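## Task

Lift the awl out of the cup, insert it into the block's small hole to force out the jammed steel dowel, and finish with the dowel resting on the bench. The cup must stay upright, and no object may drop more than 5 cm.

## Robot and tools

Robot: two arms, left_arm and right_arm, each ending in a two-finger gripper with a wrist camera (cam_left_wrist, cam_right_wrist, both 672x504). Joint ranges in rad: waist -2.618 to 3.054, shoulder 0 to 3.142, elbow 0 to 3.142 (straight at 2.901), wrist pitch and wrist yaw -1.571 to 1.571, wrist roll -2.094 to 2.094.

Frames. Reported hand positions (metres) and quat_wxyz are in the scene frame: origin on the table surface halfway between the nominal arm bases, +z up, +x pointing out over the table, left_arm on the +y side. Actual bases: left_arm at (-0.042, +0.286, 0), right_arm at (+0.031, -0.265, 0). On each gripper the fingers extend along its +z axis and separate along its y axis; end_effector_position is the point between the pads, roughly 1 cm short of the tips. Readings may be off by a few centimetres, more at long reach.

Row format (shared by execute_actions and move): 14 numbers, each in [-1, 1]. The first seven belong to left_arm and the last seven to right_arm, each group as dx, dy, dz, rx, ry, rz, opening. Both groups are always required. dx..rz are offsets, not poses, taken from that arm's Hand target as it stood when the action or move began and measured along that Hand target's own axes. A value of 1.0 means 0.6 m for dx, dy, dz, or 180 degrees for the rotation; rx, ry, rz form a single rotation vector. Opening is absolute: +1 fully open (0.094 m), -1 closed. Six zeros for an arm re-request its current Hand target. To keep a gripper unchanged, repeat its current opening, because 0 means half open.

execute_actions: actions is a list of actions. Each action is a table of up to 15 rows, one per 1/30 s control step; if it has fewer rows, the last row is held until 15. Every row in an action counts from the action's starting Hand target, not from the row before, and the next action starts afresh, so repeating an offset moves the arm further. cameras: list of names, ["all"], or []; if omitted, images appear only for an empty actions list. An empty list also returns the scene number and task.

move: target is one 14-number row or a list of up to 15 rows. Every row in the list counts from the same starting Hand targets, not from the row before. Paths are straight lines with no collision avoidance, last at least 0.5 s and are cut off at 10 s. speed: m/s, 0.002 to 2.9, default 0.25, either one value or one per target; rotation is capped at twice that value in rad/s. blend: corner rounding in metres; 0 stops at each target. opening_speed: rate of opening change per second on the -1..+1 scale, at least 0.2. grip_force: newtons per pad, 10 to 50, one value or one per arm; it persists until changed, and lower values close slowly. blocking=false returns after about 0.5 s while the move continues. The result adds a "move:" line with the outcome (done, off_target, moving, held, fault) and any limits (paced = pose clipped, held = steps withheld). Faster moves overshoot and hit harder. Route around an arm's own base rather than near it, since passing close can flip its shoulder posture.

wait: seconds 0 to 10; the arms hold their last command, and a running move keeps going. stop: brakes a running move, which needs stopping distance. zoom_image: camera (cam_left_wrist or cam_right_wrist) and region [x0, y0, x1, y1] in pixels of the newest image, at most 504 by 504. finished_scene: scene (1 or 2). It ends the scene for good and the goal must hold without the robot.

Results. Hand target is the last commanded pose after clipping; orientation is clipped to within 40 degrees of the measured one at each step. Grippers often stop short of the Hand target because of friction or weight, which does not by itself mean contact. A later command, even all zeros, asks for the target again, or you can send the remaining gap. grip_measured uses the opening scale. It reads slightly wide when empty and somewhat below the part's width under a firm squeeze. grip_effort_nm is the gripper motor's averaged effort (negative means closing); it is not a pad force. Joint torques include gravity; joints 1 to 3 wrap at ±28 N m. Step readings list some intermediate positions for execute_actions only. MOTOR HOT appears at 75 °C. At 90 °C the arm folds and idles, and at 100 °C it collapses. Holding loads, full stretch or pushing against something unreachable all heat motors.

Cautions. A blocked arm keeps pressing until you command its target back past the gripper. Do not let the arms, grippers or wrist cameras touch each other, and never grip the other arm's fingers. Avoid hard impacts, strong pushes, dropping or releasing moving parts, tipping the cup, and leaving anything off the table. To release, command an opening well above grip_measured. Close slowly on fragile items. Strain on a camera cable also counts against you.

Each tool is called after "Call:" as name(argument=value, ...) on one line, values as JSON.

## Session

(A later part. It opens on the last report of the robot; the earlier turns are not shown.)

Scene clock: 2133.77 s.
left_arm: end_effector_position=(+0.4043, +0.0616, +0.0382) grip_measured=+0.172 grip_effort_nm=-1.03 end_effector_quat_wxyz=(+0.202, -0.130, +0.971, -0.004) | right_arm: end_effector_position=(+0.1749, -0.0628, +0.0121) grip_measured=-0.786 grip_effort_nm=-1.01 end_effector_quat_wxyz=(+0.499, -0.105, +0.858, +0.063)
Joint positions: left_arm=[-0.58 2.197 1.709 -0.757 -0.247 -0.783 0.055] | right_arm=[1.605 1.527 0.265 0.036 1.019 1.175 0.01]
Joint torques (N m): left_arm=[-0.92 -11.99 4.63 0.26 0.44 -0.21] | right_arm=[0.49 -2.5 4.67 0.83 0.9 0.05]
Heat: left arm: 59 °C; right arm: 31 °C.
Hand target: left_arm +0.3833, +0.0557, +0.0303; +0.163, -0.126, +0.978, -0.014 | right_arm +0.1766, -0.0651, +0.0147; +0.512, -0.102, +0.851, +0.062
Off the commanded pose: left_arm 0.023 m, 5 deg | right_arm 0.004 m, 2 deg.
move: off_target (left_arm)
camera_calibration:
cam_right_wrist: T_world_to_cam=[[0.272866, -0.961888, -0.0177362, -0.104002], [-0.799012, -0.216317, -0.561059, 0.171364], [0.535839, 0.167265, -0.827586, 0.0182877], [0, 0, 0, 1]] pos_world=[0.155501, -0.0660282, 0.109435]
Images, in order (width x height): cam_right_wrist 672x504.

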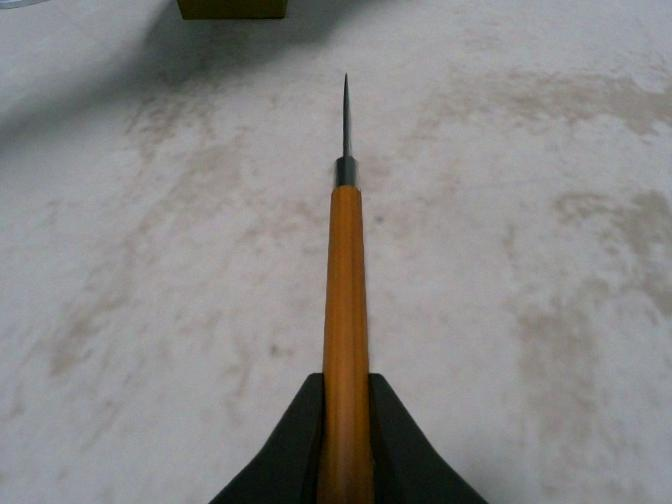

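Call:
move(target=[0, 0, 0, 0, 0, 0, -1, 0.0059, 0, 0.0031, 0, 0, 0, -1], speed=0.04, cameras=["cam_right_wrist"])

Call:
zoom_image(camera="cam_right_wrist", region=[250, 50, 450, 300])

Scene clock: 2139.80 s.
left_arm: end_effector_position=(+0.4043, +0.0616, +0.0382) grip_measured=+0.172 grip_effort_nm=-1.03 end_effector_quat_wxyz=(+0.202, -0.130, +0.971, -0.004) | right_arm: end_effector_position=(+0.1749, -0.0627, +0.0081) grip_measured=-0.786 grip_effort_nm=-1.01 end_effector_quat_wxyz=(+0.499, -0.105, +0.858, +0.063)
Joint positions: left_arm=[-0.58 2.197 1.709 -0.757 -0.247 -0.783 0.055] | right_arm=[1.605 1.554 0.259 0.069 1.019 1.175 0.01]
Joint torques (N m): left_arm=[-0.99 -11.97 4.66 0.25 0.46 -0.22] | right_arm=[0.5 -2.58 4.49 0.89 0.9 0.05]
Heat: left arm: 59 °C; right arm: 31 °C.
Hand target: left_arm +0.3833, +0.0557, +0.0303; +0.163, -0.126, +0.978, -0.014 | right_arm +0.1766, -0.0650, +0.0108; +0.512, -0.102, +0.851, +0.062
Off the commanded pose: left_arm 0.023 m, 5 deg | right_arm 0.004 m, 2 deg.
move: off_target (left_arm)
camera_calibration:
cam_right_wrist: T_world_to_cam=[[0.272866, -0.961888, -0.0177362, -0.104075], [-0.799012, -0.216317, -0.561059, 0.169064], [0.535839, 0.167265, -0.827586, 0.0148946], [0, 0, 0, 1]] pos_world=[0.155501, -0.0660282, 0.105335]
Images, in order (width x height): cam_right_wrist 672x504.

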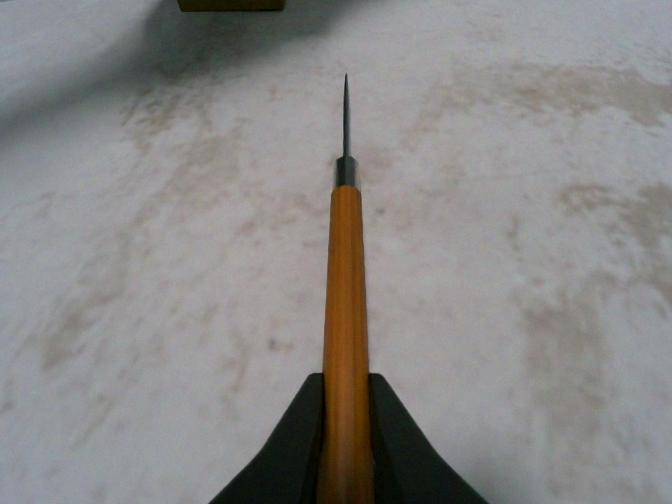

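Scaled by 2.016 from the camera's 672x504 image, which has a finer 960x720 frame.

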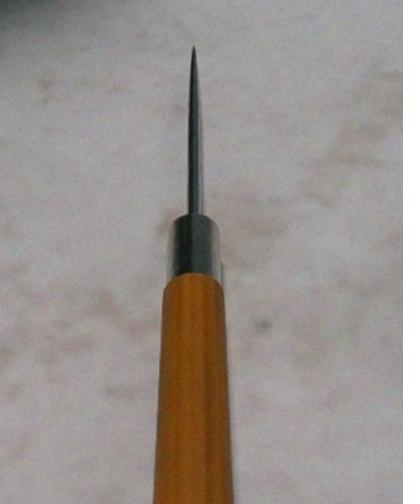

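Call:
move(target=[0, 0, 0, 0, 0, 0, -1, 0.0059, 0, 0.0031, 0, 0, 0, -1], speed=0.04, cameras=["cam_right_wrist"])

Call:
zoom_image(camera="cam_right_wrist", region=[250, 50, 450, 300])

Scene clock: 2144.67 s.
left_arm: end_effector_position=(+0.4043, +0.0616, +0.0382) grip_measured=+0.172 grip_effort_nm=-1.03 end_effector_quat_wxyz=(+0.202, -0.130, +0.971, -0.004) | right_arm: end_effector_position=(+0.1758, -0.0625, +0.0059) grip_measured=-0.786 grip_effort_nm=-1.01 end_effector_quat_wxyz=(+0.504, -0.103, +0.855, +0.064)
Joint positions: left_arm=[-0.58 2.197 1.709 -0.757 -0.247 -0.783 0.055] | right_arm=[1.605 1.581 0.255 0.105 1.029 1.175 0.01]
Joint torques (N m): left_arm=[-1.06 -12 4.6 0.24 0.44 -0.22] | right_arm=[0.51 -2.54 4.23 0.86 0.78 0.05]
Heat: left arm: 59 °C; right arm: 31 °C.
Hand target: left_arm +0.3833, +0.0557, +0.0303; +0.163, -0.126, +0.978, -0.014 | right_arm +0.1766, -0.0652, +0.0066; +0.512, -0.102, +0.851, +0.061
Off the commanded pose: left_arm 0.023 m, 5 deg | right_arm 0.003 m, 1 deg.
move: off_target (left_arm)
camera_calibration:
cam_right_wrist: T_world_to_cam=[[0.269777, -0.962729, -0.0193271, -0.103562], [-0.79457, -0.211228, -0.569246, 0.168329], [0.543948, 0.168926, -0.82194, 0.0112308], [0, 0, 0, 1]] pos_world=[0.155579, -0.0660441, 0.10305]
Images, in order (width x height): cam_right_wrist 672x504.

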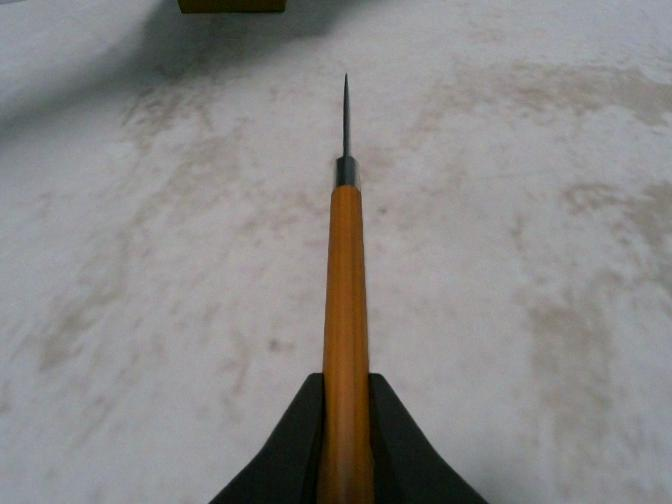

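Scaled by 2.016 from the camera's 672x504 image, which has a finer 960x720 frame.

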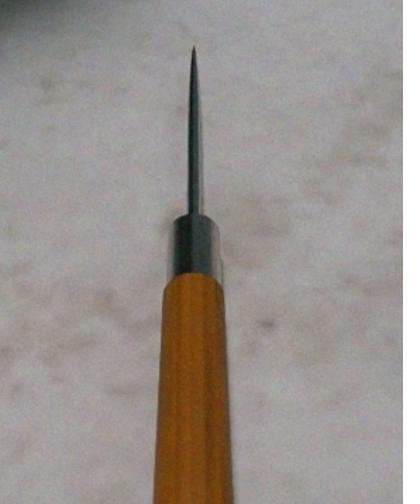

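Call:
move(target=[0, 0, 0, 0, 0, 0, -1, -0.0022, 0, -0.0012, 0, 0, 0, -0.2], speed=0.04, opening_speed=0.4, cameras=["cam_right_wrist"])

Scene clock: 2155.93 s.
left_arm: end_effector_position=(+0.4043, +0.0616, +0.0382) grip_measured=+0.172 grip_effort_nm=-1.03 end_effector_quat_wxyz=(+0.202, -0.130, +0.971, -0.004) | right_arm: end_effector_position=(+0.1758, -0.0625, +0.0061) grip_measured=-0.202 grip_effort_nm=0.13 end_effector_quat_wxyz=(+0.504, -0.103, +0.855, +0.064)
Joint positions: left_arm=[-0.58 2.197 1.709 -0.757 -0.247 -0.783 0.055] | right_arm=[1.605 1.581 0.255 0.105 1.03 1.175 0.037]
Joint torques (N m): left_arm=[-0.9 -11.92 4.63 0.24 0.44 -0.22] | right_arm=[0.51 -3.33 4.38 0.75 0.78 0.04]
Heat: left arm: 59 °C; right arm: 31 °C.
Hand target: left_arm +0.3833, +0.0557, +0.0303; +0.163, -0.126, +0.978, -0.014 | right_arm +0.1766, -0.0651, +0.0082; +0.512, -0.102, +0.851, +0.061
Off the commanded pose: left_arm 0.023 m, 5 deg | right_arm 0.003 m, 1 deg.
move: off_target (left_arm)
camera_calibration:
cam_right_wrist: T_world_to_cam=[[0.26959, -0.962778, -0.0195119, -0.103516], [-0.794201, -0.210836, -0.569906, 0.168421], [0.544579, 0.169137, -0.821478, 0.0111832], [0, 0, 0, 1]] pos_world=[0.155577, -0.0660454, 0.103151]
Images, in order (width x height): cam_right_wrist 672x504.

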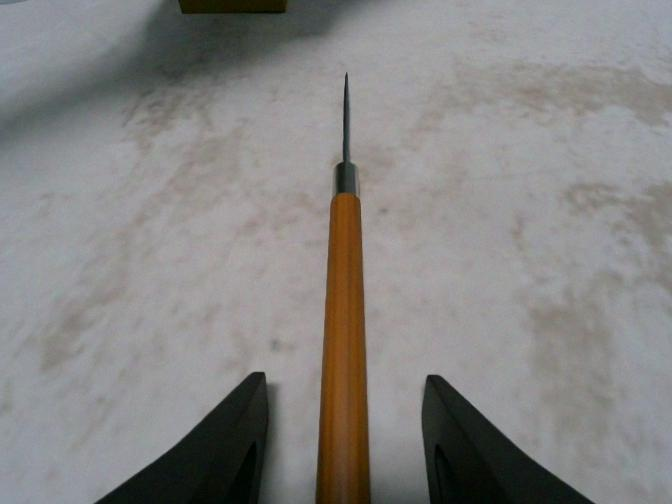

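Call:
move(target=[0.047, 0.001, -0.0157, 0, 0, 0, -1, -0.1178, 0, -0.0626, 0, 0, 0, -0.2], speed=0.06, cameras=["all"])

Call:
zoom_image(camera="cam_left_wrist", region=[230, 220, 450, 400])

Scene clock: 2173.50 s.
left_arm: end_effector_position=(+0.3717, +0.0525, +0.0370) grip_measured=+0.172 grip_effort_nm=-1.03 end_effector_quat_wxyz=(+0.189, -0.124, +0.974, -0.005) | right_arm: end_effector_position=(+0.1762, -0.0704, +0.0773) grip_measured=-0.202 grip_effort_nm=0.12 end_effector_quat_wxyz=(+0.503, -0.113, +0.856, +0.050)
Joint positions: left_arm=[-0.631 2.128 1.603 -0.75 -0.244 -0.826 0.055] | right_arm=[1.605 1.189 0.401 -0.464 1.03 1.171 0.037]
Joint torques (N m): left_arm=[-0.99 -11.73 3.58 0.46 0.27 -0.3] | right_arm=[0.44 -2.66 9.39 0.57 0.78 0.08]
Heat: left arm: 58 °C; right arm: 31 °C.
Hand target: left_arm +0.3542, +0.0491, +0.0302; +0.163, -0.126, +0.978, -0.013 | right_arm +0.1766, -0.0652, +0.0882; +0.512, -0.102, +0.851, +0.061
Off the commanded pose: left_arm 0.019 m, 3 deg | right_arm 0.012 m, 2 deg.
move: off_target (left_arm, right_arm)
camera_calibration:
cam_left_wrist: T_world_to_cam=[[0.246145, -0.968002, 0.0488453, -0.0387203], [-0.968741, -0.244101, 0.044232, 0.411353], [-0.0308935, -0.0582058, -0.997826, 0.143721], [0, 0, 0, 1]] pos_world=[0.412466, 0.0712958, 0.127105]
cam_right_wrist: T_world_to_cam=[[0.271736, -0.962267, 0.0141943, -0.112859], [-0.792423, -0.232094, -0.56409, 0.205333], [0.5461, 0.142036, -0.825591, 0.0690516], [0, 0, 0, 1]] pos_world=[0.15567, -0.0707515, 0.174437]

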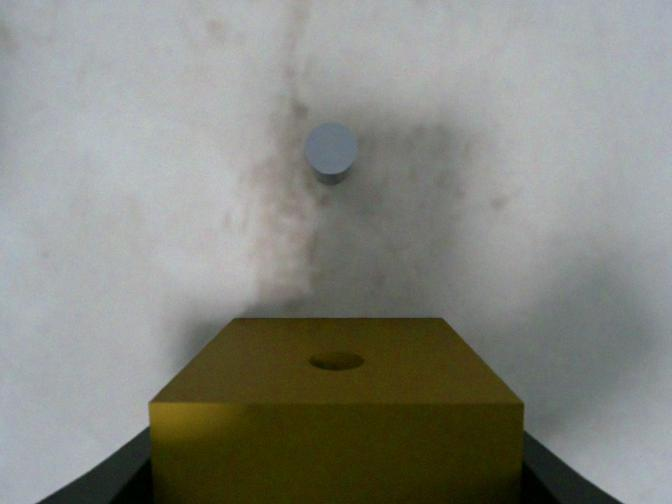

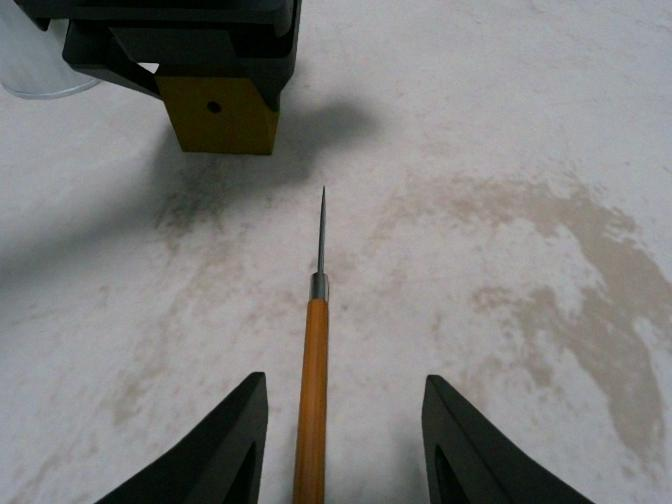

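Scaled by 2.291 from the camera's 672x504 image, which has a finer 960x720 frame.

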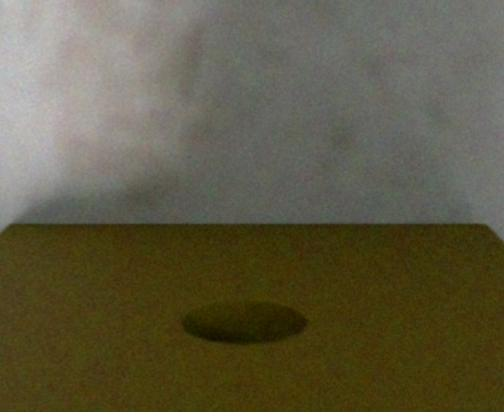

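Call:
move(target=[0.047, 0.001, -0.0157, 0, 0, 0, -1, -0.1902, -0.0928, -0.0682, 0, 0, 0, -0.2], speed=0.12, cameras=["all"])

Scene clock: 2255.97 s.
left_arm: end_effector_position=(+0.3412, +0.0435, +0.0365) grip_measured=+0.172 grip_effort_nm=-1.03 end_effector_quat_wxyz=(+0.185, -0.124, +0.975, -0.010) | right_arm: end_effector_position=(+0.2056, -0.1141, +0.1999) grip_measured=-0.202 grip_effort_nm=0.12 end_effector_quat_wxyz=(+0.508, -0.106, +0.853, +0.058)
Joint positions: left_arm=[-0.687 2.06 1.499 -0.728 -0.247 -0.882 0.055] | right_arm=[1.372 0.737 0.679 -0.861 0.927 0.798 0.037]
Joint torques (N m): left_arm=[-0.94 -11.1 3.56 0.45 0.16 -0.26] | right_arm=[-0.4 0.31 10.35 1.15 0.47 -0.13]
Heat: left arm: 51 °C; right arm: 34 °C.
Hand target: left_arm +0.3253, +0.0425, +0.0302; +0.163, -0.126, +0.978, -0.013 | right_arm +0.2067, -0.1152, +0.2081; +0.512, -0.102, +0.851, +0.061
Off the commanded pose: left_arm 0.017 m, 3 deg | right_arm 0.008 m, 1 deg.
move: off_target (left_arm)
camera_calibration:
cam_left_wrist: T_world_to_cam=[[0.243232, -0.968332, 0.0563157, -0.0391757], [-0.969188, -0.240299, 0.0541329, 0.379329], [-0.038886, -0.0677474, -0.996944, 0.144851], [0, 0, 0, 1]] pos_world=[0.382802, 0.0630304, 0.12608]
cam_right_wrist: T_world_to_cam=[[0.269672, -0.962942, -0.00445197, -0.16056], [-0.787742, -0.217944, -0.576162, 0.290728], [0.55384, 0.158882, -0.817324, 0.159018], [0, 0, 0, 1]] pos_world=[0.184247, -0.116512, 0.296761]

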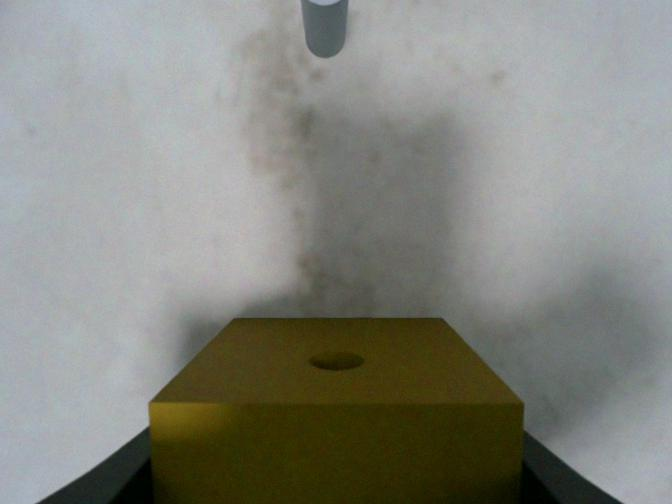

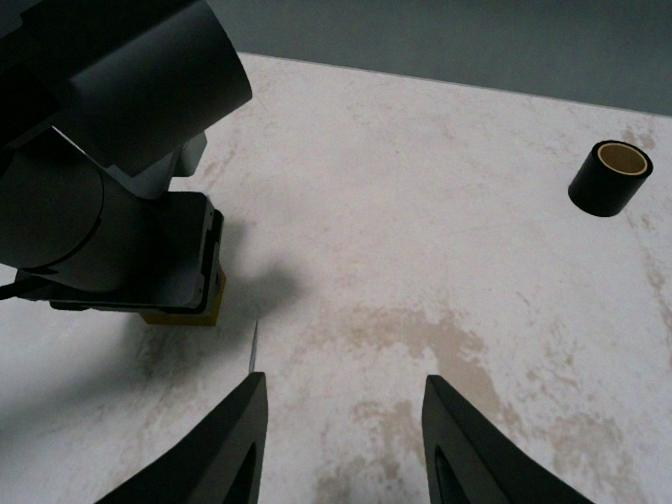

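Call:
move(target=[-0.0405, -0.0082, -0.0387, 0, -0.0117, 0, -1, 0, 0, 0, 0, 0, 0, -0.2], speed=0.05, cameras=["all"])

Scene clock: 2271.57 s.
left_arm: end_effector_position=(+0.3308, +0.0494, +0.0369) grip_measured=+0.172 grip_effort_nm=-1.03 end_effector_quat_wxyz=(+0.162, -0.120, +0.979, +0.006) | right_arm: end_effector_position=(+0.2056, -0.1141, +0.1998) grip_measured=-0.202 grip_effort_nm=0.12 end_effector_quat_wxyz=(+0.508, -0.107, +0.853, +0.058)
Joint positions: left_arm=[-0.687 2.06 1.516 -0.801 -0.237 -0.882 0.055] | right_arm=[1.372 0.737 0.679 -0.861 0.927 0.798 0.037]
Joint torques (N m): left_arm=[0.12 -11.84 9.7 0.32 -0.19 -0.05] | right_arm=[-0.4 0.31 10.35 1.12 0.46 -0.1]
Heat: left arm: 50 °C; right arm: 35 °C.
Hand target: left_arm +0.3412, +0.0434, +0.0602; +0.181, -0.126, +0.975, -0.011 | right_arm +0.2067, -0.1151, +0.2082; +0.512, -0.102, +0.851, +0.061
Off the commanded pose: left_arm 0.026 m, 3 deg | right_arm 0.009 m, 1 deg.
move: off_target (left_arm)
camera_calibration:
cam_left_wrist: T_world_to_cam=[[0.242676, -0.969937, 0.0181988, -0.029188], [-0.966051, -0.239905, 0.09587, 0.368081], [-0.0886218, -0.0408462, -0.995227, 0.160323], [0, 0, 0, 1]] pos_world=[0.376877, 0.0665425, 0.124801]
cam_right_wrist: T_world_to_cam=[[0.270116, -0.96282, -0.00398463, -0.160764], [-0.787826, -0.218639, -0.575784, 0.290493], [0.553505, 0.158667, -0.817592, 0.159051], [0, 0, 0, 1]] pos_world=[0.184247, -0.11651, 0.29666]

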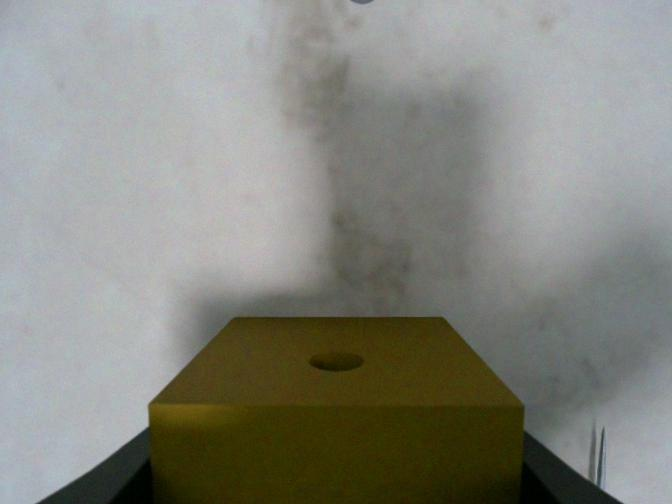

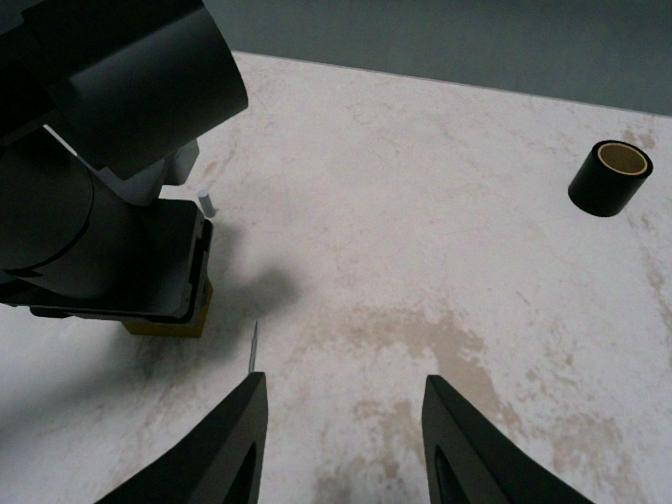

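Call:
move(target=[0, 0, 0, 0, 0, 0, 0.7, 0, 0, 0, 0, 0, 0, -0.2], speed=0.05, opening_speed=0.5, cameras=["all"])

Scene clock: 2280.43 s.
left_arm: end_effector_position=(+0.3283, +0.0509, +0.0362) grip_measured=+0.697 grip_effort_nm=0.14 end_effector_quat_wxyz=(+0.157, -0.119, +0.980, +0.010) | right_arm: end_effector_position=(+0.2056, -0.1141, +0.1998) grip_measured=-0.202 grip_effort_nm=0.12 end_effector_quat_wxyz=(+0.508, -0.107, +0.853, +0.058)
Joint positions: left_arm=[-0.687 2.06 1.516 -0.813 -0.235 -0.882 0.08] | right_arm=[1.372 0.737 0.679 -0.861 0.927 0.798 0.037]
Joint torques (N m): left_arm=[0.25 -11.95 9.65 0.4 -0.24 -0.07] | right_arm=[-0.4 0.32 10.37 1.13 0.47 -0.1]
Heat: left arm: 50 °C; right arm: 35 °C.
Hand target: left_arm +0.3412, +0.0435, +0.0602; +0.181, -0.126, +0.975, -0.011 | right_arm +0.2067, -0.1151, +0.2082; +0.512, -0.102, +0.851, +0.061
Off the commanded pose: left_arm 0.028 m, 4 deg | right_arm 0.009 m, 1 deg.
move: off_target (left_arm)
camera_calibration:
cam_left_wrist: T_world_to_cam=[[0.242445, -0.970117, 0.00967505, -0.026686], [-0.965067, -0.240138, 0.10478, 0.365454], [-0.0993258, -0.0347406, -0.994448, 0.162664], [0, 0, 0, 1]] pos_world=[0.375314, 0.0675219, 0.123727]
cam_right_wrist: T_world_to_cam=[[0.270116, -0.96282, -0.00398463, -0.160764], [-0.787826, -0.218639, -0.575784, 0.290493], [0.553505, 0.158667, -0.817592, 0.159051], [0, 0, 0, 1]] pos_world=[0.184247, -0.11651, 0.29666]

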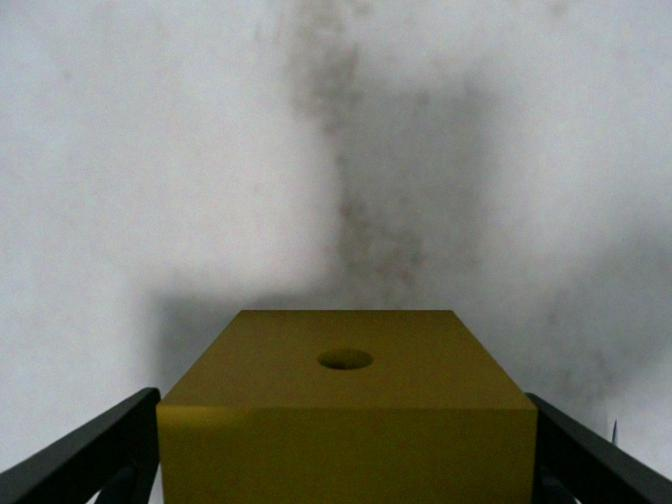

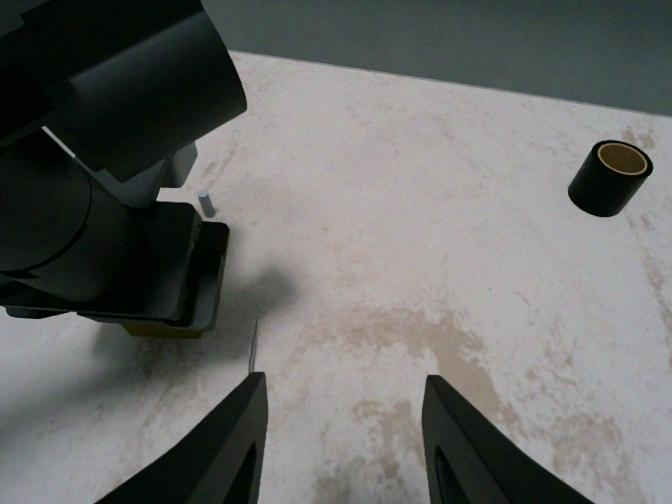

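Call:
move(target=[-0.0467, -0.0089, -0.1244, 0, 0, 0, 0.7, 0, 0, 0, 0, 0, 0, -0.2], speed=0.1, cameras=["all"])

Scene clock: 2289.90 s.
left_arm: end_effector_position=(+0.3335, +0.0468, +0.1093) grip_measured=+0.697 grip_effort_nm=0.13 end_effector_quat_wxyz=(+0.153, -0.119, +0.981, +0.014) | right_arm: end_effector_position=(+0.2056, -0.1141, +0.1998) grip_measured=-0.202 grip_effort_nm=0.13 end_effector_quat_wxyz=(+0.508, -0.107, +0.853, +0.058)
Joint positions: left_arm=[-0.687 2.05 1.799 -1.117 -0.235 -0.882 0.08] | right_arm=[1.372 0.737 0.679 -0.861 0.927 0.798 0.037]
Joint torques (N m): left_arm=[0.17 -13.55 9.44 0.37 -0.23 -0.06] | right_arm=[-0.39 0.31 10.36 1.13 0.46 -0.1]
Heat: left arm: 51 °C; right arm: 35 °C.
Hand target: left_arm +0.3412, +0.0435, +0.1401; +0.181, -0.126, +0.975, -0.011 | right_arm +0.2067, -0.1151, +0.2082; +0.512, -0.102, +0.851, +0.061
Off the commanded pose: left_arm 0.032 m, 4 deg | right_arm 0.009 m, 1 deg.
move: off_target (left_arm)
camera_calibration:
cam_left_wrist: T_world_to_cam=[[0.24244, -0.970166, 0.000668889, -0.0316605], [-0.96411, -0.240849, 0.111734, 0.360833], [-0.108239, -0.0277336, -0.993738, 0.238242], [0, 0, 0, 1]] pos_world=[0.381346, 0.0627977, 0.196454]
cam_right_wrist: T_world_to_cam=[[0.270116, -0.96282, -0.00398463, -0.160764], [-0.787826, -0.218639, -0.575784, 0.290493], [0.553505, 0.158667, -0.817592, 0.159051], [0, 0, 0, 1]] pos_world=[0.184247, -0.11651, 0.29666]

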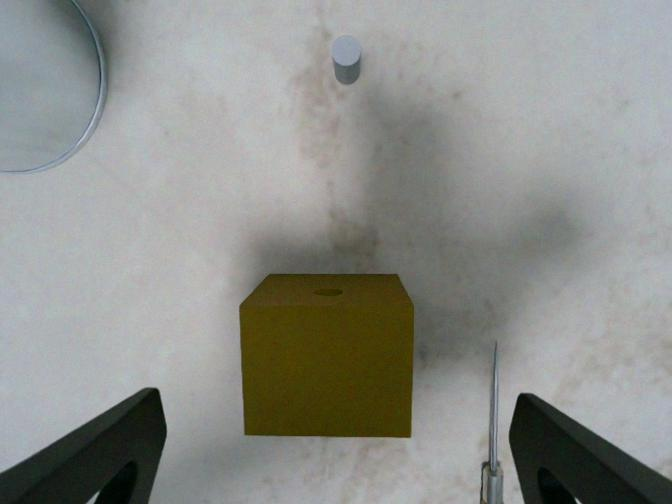

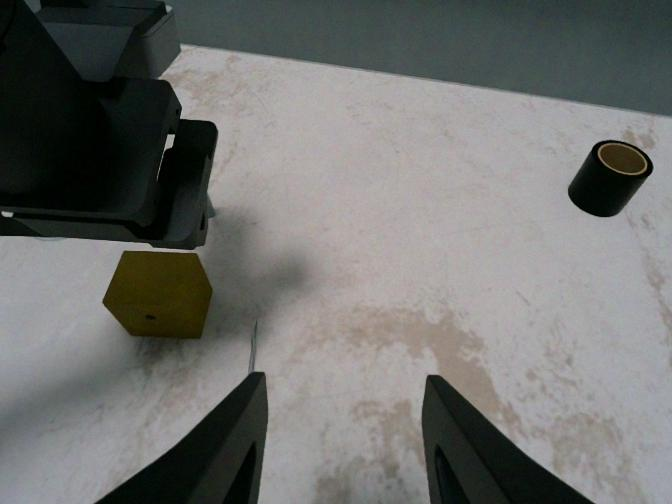

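Call:
zoom_image(camera="cam_left_wrist", region=[300, 10, 400, 110])

Scaled by 5.040 from the camera's 672x504 image, which has a finer 960x720 frame.

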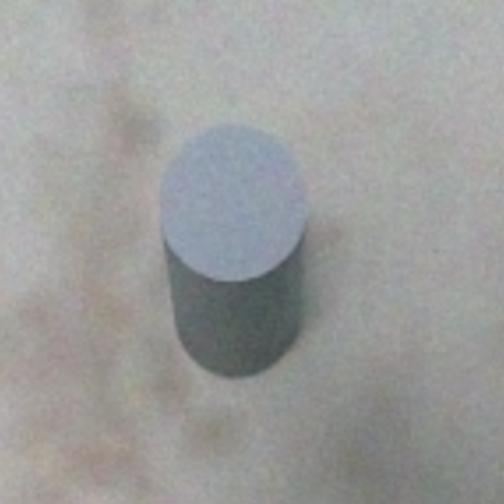

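Call:
move(target=[-0.085, -0.0017, 0.1087, 0.009, 0, 0, -0.95, 0, 0, 0, 0, 0, 0, -0.2], speed=0.12, cameras=["all"])

Scene clock: 2353.20 s.
left_arm: end_effector_position=(+0.3976, +0.0642, +0.0864) grip_measured=-0.947 grip_effort_nm=-0.14 end_effector_quat_wxyz=(+0.163, -0.126, +0.978, -0.010) | right_arm: end_effector_position=(+0.2056, -0.1141, +0.1998) grip_measured=-0.202 grip_effort_nm=0.12 end_effector_quat_wxyz=(+0.508, -0.107, +0.853, +0.058)
Joint positions: left_arm=[-0.56 2.186 1.908 -1.019 -0.183 -0.769 0.002] | right_arm=[1.372 0.737 0.679 -0.861 0.927 0.798 0.037]
Joint torques (N m): left_arm=[0.03 -10.39 10.02 0.71 -0.13 0.06] | right_arm=[-0.4 0.31 10.37 1.13 0.46 -0.1]
Heat: left arm: 56 °C; right arm: 36 °C.
Hand target: left_arm +0.4106, +0.0568, +0.0972; +0.183, -0.123, +0.975, -0.025 | right_arm +0.2067, -0.1151, +0.2082; +0.512, -0.102, +0.851, +0.061
Off the commanded pose: left_arm 0.019 m, 3 deg | right_arm 0.009 m, 1 deg.
move: off_target (left_arm)
camera_calibration:
cam_left_wrist: T_world_to_cam=[[0.249383, -0.966966, 0.0527653, -0.0377797], [-0.964915, -0.243494, 0.0982318, 0.430924], [-0.0821388, -0.0754114, -0.993764, 0.215569], [0, 0, 0, 1]] pos_world=[0.442933, 0.0846521, 0.173888]
cam_right_wrist: T_world_to_cam=[[0.270116, -0.96282, -0.00398463, -0.160764], [-0.787826, -0.218639, -0.575784, 0.290493], [0.553505, 0.158667, -0.817592, 0.159051], [0, 0, 0, 1]] pos_world=[0.184247, -0.11651, 0.29666]

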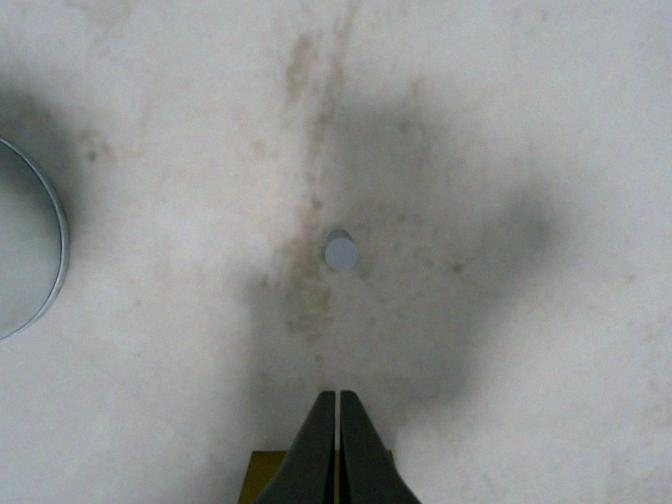

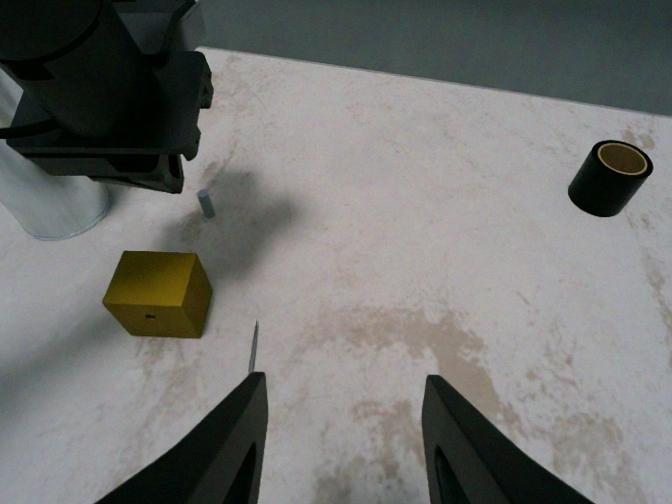

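Call:
move(target=[0.0142, 0, 0.048, 0, 0, 0, -0.95, 0, 0, 0, 0, 0, 0, -0.2], speed=0.08, cameras=["all"])

Scene clock: 2363.50 s.
left_arm: end_effector_position=(+0.4125, +0.0551, +0.0746) grip_measured=-0.947 grip_effort_nm=-0.13 end_effector_quat_wxyz=(+0.183, -0.128, +0.974, -0.027) | right_arm: end_effector_position=(+0.2056, -0.1141, +0.1998) grip_measured=-0.202 grip_effort_nm=0.12 end_effector_quat_wxyz=(+0.508, -0.107, +0.853, +0.058)
Joint positions: left_arm=[-0.56 2.212 1.888 -0.92 -0.182 -0.768 0.002] | right_arm=[1.372 0.737 0.679 -0.861 0.927 0.798 0.037]
Joint torques (N m): left_arm=[-0.13 -10.66 5.67 0.83 -0.14 0.07] | right_arm=[-0.4 0.32 10.37 1.13 0.46 -0.1]
Heat: left arm: 55 °C; right arm: 36 °C.
Hand target: left_arm +0.4135, +0.0545, +0.0675; +0.183, -0.123, +0.975, -0.025 | right_arm +0.2067, -0.1151, +0.2082; +0.512, -0.102, +0.851, +0.061
Off the commanded pose: left_arm 0.007 m, 1 deg | right_arm 0.009 m, 1 deg.
move: done
camera_calibration:
cam_left_wrist: T_world_to_cam=[[0.245483, -0.965127, 0.0909234, -0.0510601], [-0.968679, -0.240601, 0.0614118, 0.448389], [-0.037394, -0.103151, -0.993963, 0.187488], [0, 0, 0, 1]] pos_world=[0.45389, 0.0779428, 0.163463]
cam_right_wrist: T_world_to_cam=[[0.270116, -0.96282, -0.00398463, -0.160764], [-0.787826, -0.218639, -0.575784, 0.290493], [0.553505, 0.158667, -0.817592, 0.159051], [0, 0, 0, 1]] pos_world=[0.184247, -0.11651, 0.29666]

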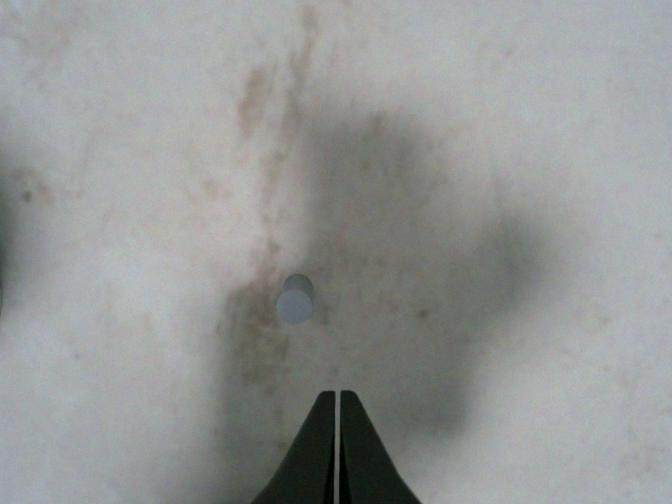

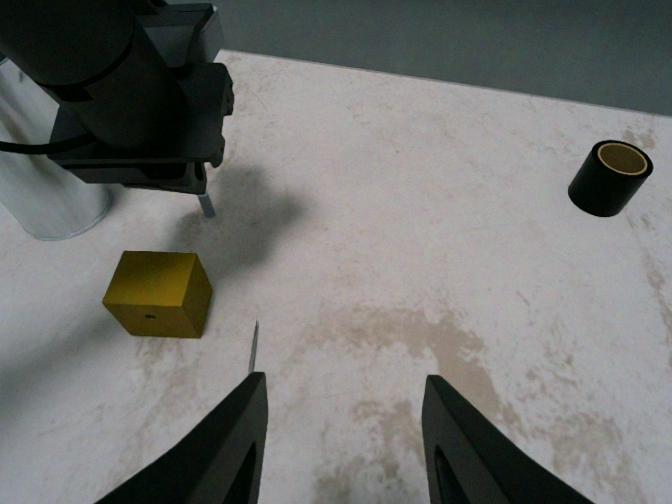

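Call:
move(target=[0.0158, 0.0208, -0.0054, 0, 0, 0, -0.95, 0, 0, 0, 0, 0, 0, -0.2], speed=0.08, cameras=["cam_left_wrist"])

Scene clock: 2374.80 s.
left_arm: end_effector_position=(+0.3956, +0.0650, +0.0415) grip_measured=-0.947 grip_effort_nm=-0.13 end_effector_quat_wxyz=(+0.158, -0.124, +0.980, -0.007) | right_arm: end_effector_position=(+0.2056, -0.1141, +0.1998) grip_measured=-0.202 grip_effort_nm=0.12 end_effector_quat_wxyz=(+0.508, -0.107, +0.853, +0.058)
Joint positions: left_arm=[-0.56 2.212 1.775 -0.872 -0.181 -0.765 0.002] | right_arm=[1.372 0.737 0.679 -0.861 0.927 0.798 0.037]
Joint torques (N m): left_arm=[0.28 -15.9 5.33 0.7 -0.13 0.09] | right_arm=[-0.4 0.31 10.35 1.13 0.46 -0.1]
Heat: left arm: 53 °C; right arm: 36 °C.
Hand target: left_arm +0.4008, +0.0642, +0.0660; +0.183, -0.123, +0.975, -0.025 | right_arm +0.2067, -0.1151, +0.2082; +0.512, -0.102, +0.851, +0.061
Off the commanded pose: left_arm 0.025 m, 4 deg | right_arm 0.009 m, 1 deg.
move: off_target (left_arm)
camera_calibration:
cam_left_wrist: T_world_to_cam=[[0.24667, -0.968091, 0.0442067, -0.0326987], [-0.964516, -0.240817, 0.108238, 0.432892], [-0.0941383, -0.0693371, -0.993142, 0.175125], [0, 0, 0, 1]] pos_world=[0.442083, 0.0847351, 0.128514]
Images, in order (width x height): cam_left_wrist 672x504.

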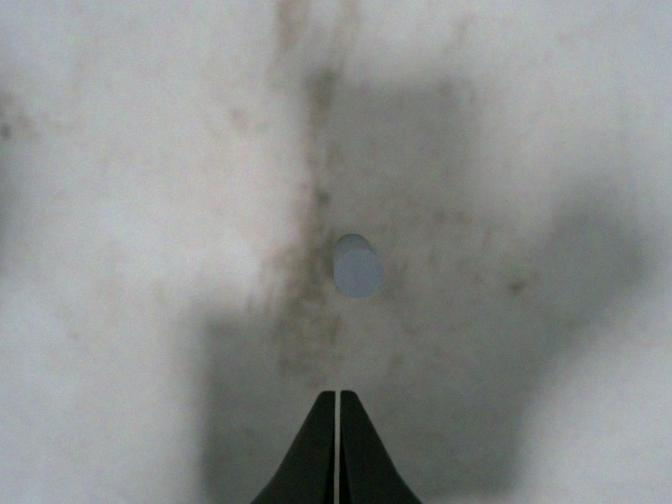

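Call:
move(target=[-0.0241, -0.0072, 0.0067, 0, 0, 0, -0.95, 0, 0, 0, 0, 0, 0, -0.2], speed=0.05, cameras=["all"])

Scene clock: 2383.23 s.
left_arm: end_effector_position=(+0.4061, +0.0668, +0.0533) grip_measured=-0.947 grip_effort_nm=-0.14 end_effector_quat_wxyz=(+0.168, -0.125, +0.978, -0.015) | right_arm: end_effector_position=(+0.2056, -0.1141, +0.1998) grip_measured=-0.202 grip_effort_nm=0.12 end_effector_quat_wxyz=(+0.508, -0.107, +0.853, +0.058)
Joint positions: left_arm=[-0.544 2.212 1.815 -0.884 -0.177 -0.749 0.002] | right_arm=[1.372 0.737 0.679 -0.861 0.927 0.798 0.037]
Joint torques (N m): left_arm=[0.32 -11.54 9.73 0.53 -0.15 0.11] | right_arm=[-0.39 0.32 10.36 1.12 0.46 -0.1]
Heat: left arm: 53 °C; right arm: 36 °C.
Hand target: left_arm +0.4164, +0.0637, +0.0677; +0.183, -0.123, +0.975, -0.025 | right_arm +0.2067, -0.1151, +0.2082; +0.512, -0.102, +0.851, +0.061
Off the commanded pose: left_arm 0.018 m, 2 deg | right_arm 0.009 m, 1 deg.
move: off_target (left_arm)
camera_calibration:
cam_left_wrist: T_world_to_cam=[[0.244737, -0.967585, 0.0623217, -0.0342361], [-0.966904, -0.238774, 0.0899076, 0.443953], [-0.0721124, -0.0822628, -0.993998, 0.179918], [0, 0, 0, 1]] pos_world=[0.450613, 0.0876786, 0.141057]
cam_right_wrist: T_world_to_cam=[[0.270116, -0.96282, -0.00398463, -0.160764], [-0.787826, -0.218639, -0.575784, 0.290493], [0.553505, 0.158667, -0.817592, 0.159051], [0, 0, 0, 1]] pos_world=[0.184247, -0.11651, 0.29666]

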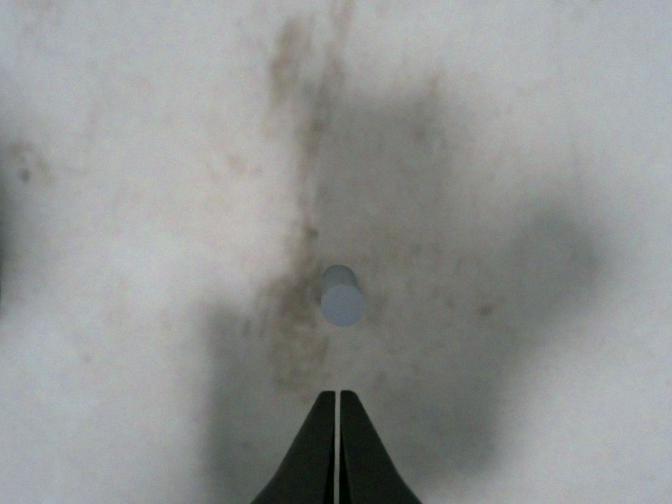

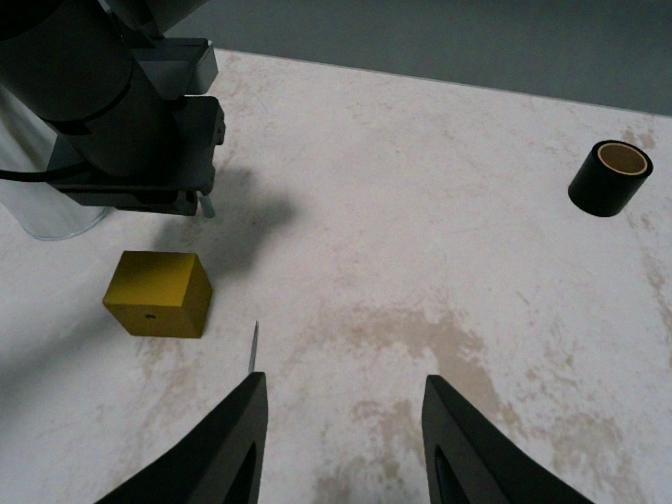

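Call:
move(target=[0.0163, 0, 0.0543, 0, 0, 0, -0.95, 0, 0, 0, 0, 0, 0, -0.2], speed=0.05, cameras=["cam_left_wrist"])

Scene clock: 2398.17 s.
left_arm: end_effector_position=(+0.4183, +0.0597, +0.0420) grip_measured=-0.947 grip_effort_nm=-0.14 end_effector_quat_wxyz=(+0.184, -0.126, +0.974, -0.028) | right_arm: end_effector_position=(+0.2056, -0.1141, +0.1998) grip_measured=-0.202 grip_effort_nm=0.12 end_effector_quat_wxyz=(+0.508, -0.107, +0.853, +0.058)
Joint positions: left_arm=[-0.544 2.241 1.804 -0.802 -0.177 -0.749 0.002] | right_arm=[1.372 0.737 0.679 -0.861 0.927 0.798 0.037]
Joint torques (N m): left_arm=[0.24 -10.73 5.37 0.79 -0.17 0.08] | right_arm=[-0.42 0.31 10.35 1.13 0.46 -0.11]
Heat: left arm: 52 °C; right arm: 36 °C.
Hand target: left_arm +0.4194, +0.0611, +0.0339; +0.183, -0.124, +0.975, -0.025 | right_arm +0.2067, -0.1151, +0.2082; +0.512, -0.102, +0.851, +0.061
Off the commanded pose: left_arm 0.008 m, 0 deg | right_arm 0.009 m, 1 deg.
move: done
camera_calibration:
cam_left_wrist: T_world_to_cam=[[0.241863, -0.965971, 0.0916648, -0.0435377], [-0.969636, -0.237092, 0.0599492, 0.457441], [-0.0361762, -0.103381, -0.993984, 0.155226], [0, 0, 0, 1]] pos_world=[0.459697, 0.0824468, 0.13086]
Images, in order (width x height): cam_left_wrist 672x504.

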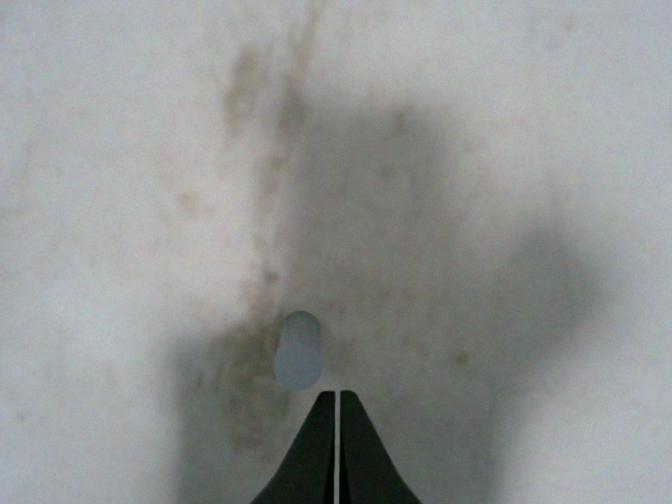

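Call:
move(target=[0, 0.0225, 0, 0, 0, 0, -0.95, 0, 0, 0, 0, 0, 0, -0.2], speed=0.04, cameras=["cam_left_wrist"])

Scene clock: 2428.67 s.
left_arm: end_effector_position=(+0.4128, +0.0740, +0.0235) grip_measured=-0.947 grip_effort_nm=-0.14 end_effector_quat_wxyz=(+0.170, -0.126, +0.977, -0.017) | right_arm: end_effector_position=(+0.2056, -0.1141, +0.1998) grip_measured=-0.202 grip_effort_nm=0.12 end_effector_quat_wxyz=(+0.508, -0.107, +0.853, +0.058)
Joint positions: left_arm=[-0.523 2.241 1.74 -0.77 -0.17 -0.73 0.002] | right_arm=[1.372 0.737 0.679 -0.861 0.927 0.798 0.037]
Joint torques (N m): left_arm=[0.25 -13.26 5.23 0.75 -0.13 0.11] | right_arm=[-0.4 0.32 10.36 1.13 0.46 -0.1]
Heat: left arm: 51 °C; right arm: 37 °C.
Hand target: left_arm +0.4162, +0.0742, +0.0325; +0.183, -0.123, +0.975, -0.025 | right_arm +0.2067, -0.1151, +0.2082; +0.512, -0.102, +0.851, +0.061
Off the commanded pose: left_arm 0.010 m, 2 deg | right_arm 0.009 m, 1 deg.
move: done
camera_calibration:
cam_left_wrist: T_world_to_cam=[[0.245864, -0.966938, 0.0676918, -0.0277183], [-0.967033, -0.239912, 0.0853741, 0.455069], [-0.0663113, -0.0864507, -0.994047, 0.149404], [0, 0, 0, 1]] pos_world=[0.456789, 0.0952908, 0.11154]
Images, in order (width x height): cam_left_wrist 672x504.

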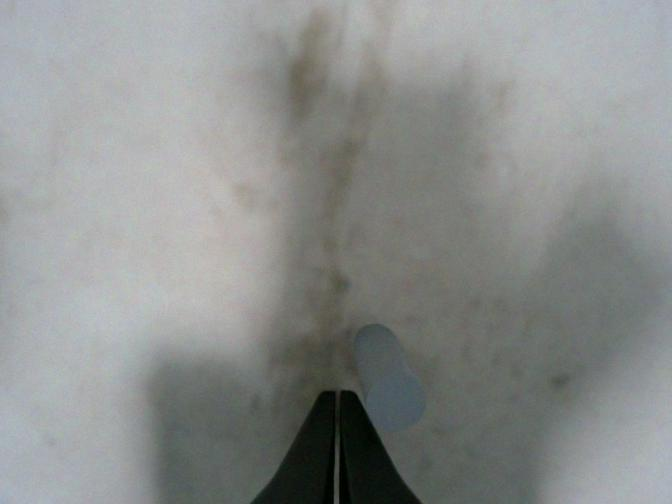

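Call:
move(target=[0.0043, 0, -0.0538, 0, 0, 0, -0.95, 0, 0, 0, 0, 0, 0, -0.2], speed=0.06, cameras=["cam_left_wrist"])

Scene clock: 2456.67 s.
left_arm: end_effector_position=(+0.4041, +0.0740, +0.0428) grip_measured=-0.947 grip_effort_nm=-0.14 end_effector_quat_wxyz=(+0.169, -0.122, +0.978, -0.017) | right_arm: end_effector_position=(+0.2056, -0.1141, +0.1998) grip_measured=-0.202 grip_effort_nm=0.12 end_effector_quat_wxyz=(+0.508, -0.107, +0.853, +0.058)
Joint positions: left_arm=[-0.531 2.193 1.74 -0.82 -0.17 -0.73 0.002] | right_arm=[1.372 0.737 0.679 -0.861 0.927 0.798 0.037]
Joint torques (N m): left_arm=[-0.44 -15.01 5.22 0.57 -0.17 -0.07] | right_arm=[-0.42 0.31 10.36 1.13 0.46 -0.1]
Heat: left arm: 53 °C; right arm: 37 °C.
Hand target: left_arm +0.4021, +0.0737, +0.0617; +0.183, -0.123, +0.975, -0.025 | right_arm +0.2067, -0.1151, +0.2082; +0.512, -0.102, +0.851, +0.061
Off the commanded pose: left_arm 0.019 m, 2 deg | right_arm 0.009 m, 1 deg.
move: off_target (left_arm)
camera_calibration:
cam_left_wrist: T_world_to_cam=[[0.237875, -0.969062, 0.0658357, -0.0234343], [-0.968821, -0.231888, 0.087252, 0.445122], [-0.069286, -0.0845381, -0.994008, 0.168953], [0, 0, 0, 1]] pos_world=[0.448524, 0.0947923, 0.130646]
Images, in order (width x height): cam_left_wrist 672x504.

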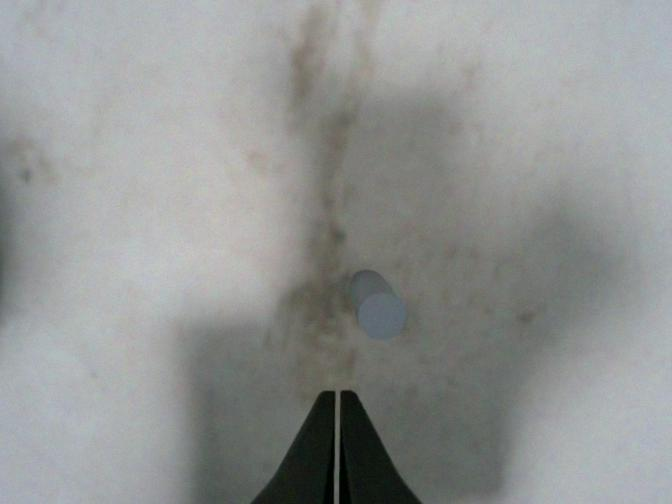

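Call:
move(target=[-0.0287, -0.0448, 0.0153, 0, 0, 0, -0.95, 0, 0, 0, 0, 0, 0, -0.2], speed=0.06, cameras=["all"])

Scene clock: 2493.80 s.
left_arm: end_effector_position=(+0.4183, +0.0576, +0.0529) grip_measured=-0.947 grip_effort_nm=-0.14 end_effector_quat_wxyz=(+0.169, -0.119, +0.978, -0.019) | right_arm: end_effector_position=(+0.2056, -0.1141, +0.1998) grip_measured=-0.202 grip_effort_nm=0.12 end_effector_quat_wxyz=(+0.508, -0.107, +0.853, +0.058)
Joint positions: left_arm=[-0.545 2.269 1.906 -0.909 -0.17 -0.739 0.002] | right_arm=[1.372 0.737 0.679 -0.861 0.927 0.798 0.037]
Joint torques (N m): left_arm=[-0.36 -10.85 10.06 0.56 -0.21 -0.13] | right_arm=[-0.4 0.31 10.35 1.13 0.46 -0.1]
Heat: left arm: 60 °C; right arm: 37 °C.
Hand target: left_arm +0.4273, +0.0519, +0.0618; +0.183, -0.123, +0.975, -0.025 | right_arm +0.2067, -0.1151, +0.2082; +0.512, -0.102, +0.851, +0.061
Off the commanded pose: left_arm 0.014 m, 2 deg | right_arm 0.009 m, 1 deg.
move: off_target (left_arm)
camera_calibration:
cam_left_wrist: T_world_to_cam=[[0.231405, -0.970385, 0.0693144, -0.0407503], [-0.970418, -0.225195, 0.0870464, 0.45446], [-0.0688593, -0.0874068, -0.99379, 0.178578], [0, 0, 0, 1]] pos_world=[0.462743, 0.0784075, 0.140734]
cam_right_wrist: T_world_to_cam=[[0.270116, -0.96282, -0.00398463, -0.160764], [-0.787826, -0.218639, -0.575784, 0.290493], [0.553505, 0.158667, -0.817592, 0.159051], [0, 0, 0, 1]] pos_world=[0.184247, -0.11651, 0.29666]

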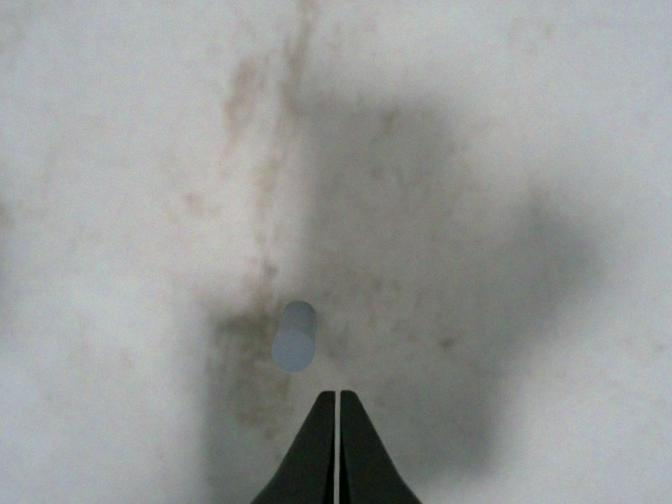

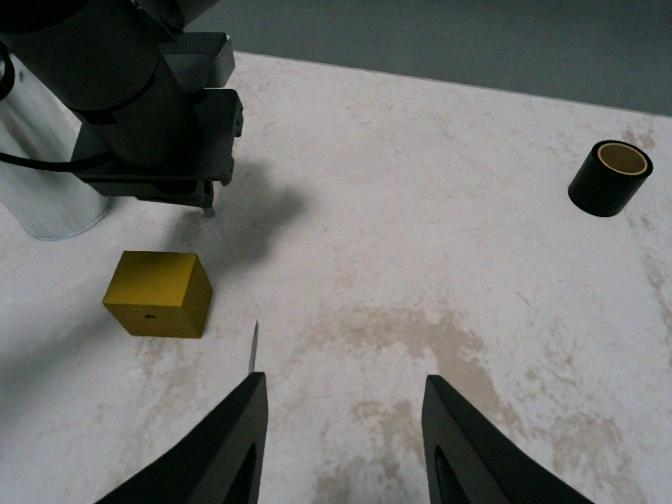

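Call:
move(target=[0.0199, 0.0053, 0.0528, 0, 0, 0, -0.95, 0, 0, 0, 0, 0, 0, -0.2], speed=0.05, cameras=["cam_left_wrist"])

Scene clock: 2514.63 s.
left_arm: end_effector_position=(+0.4271, +0.0525, +0.0352) grip_measured=-0.947 grip_effort_nm=-0.14 end_effector_quat_wxyz=(+0.181, -0.120, +0.976, -0.029) | right_arm: end_effector_position=(+0.2056, -0.1141, +0.1998) grip_measured=-0.202 grip_effort_nm=0.12 end_effector_quat_wxyz=(+0.508, -0.107, +0.853, +0.058)
Joint positions: left_arm=[-0.545 2.296 1.871 -0.817 -0.17 -0.739 0.002] | right_arm=[1.372 0.737 0.679 -0.861 0.927 0.798 0.037]
Joint torques (N m): left_arm=[-0.4 -11.1 5.44 0.8 -0.26 -0.16] | right_arm=[-0.4 0.32 10.36 1.12 0.46 -0.1]
Heat: left arm: 55 °C; right arm: 37 °C.
Hand target: left_arm +0.4273, +0.0518, +0.0277; +0.183, -0.123, +0.975, -0.025 | right_arm +0.2067, -0.1151, +0.2082; +0.512, -0.102, +0.851, +0.061
Off the commanded pose: left_arm 0.007 m, 1 deg | right_arm 0.009 m, 1 deg.
move: done
camera_calibration:
cam_left_wrist: T_world_to_cam=[[0.22964, -0.969074, 0.0903363, -0.046482], [-0.972346, -0.224374, 0.0648092, 0.464929], [-0.0425359, -0.102721, -0.9938, 0.150732], [0, 0, 0, 1]] pos_world=[0.469157, 0.0747565, 0.123864]
Images, in order (width x height): cam_left_wrist 672x504.

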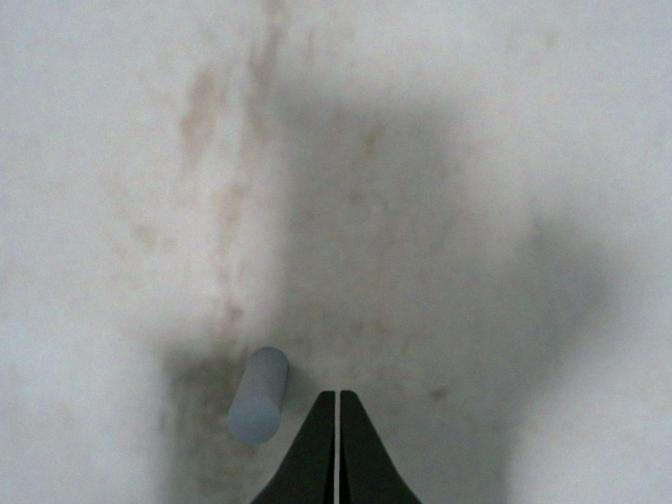

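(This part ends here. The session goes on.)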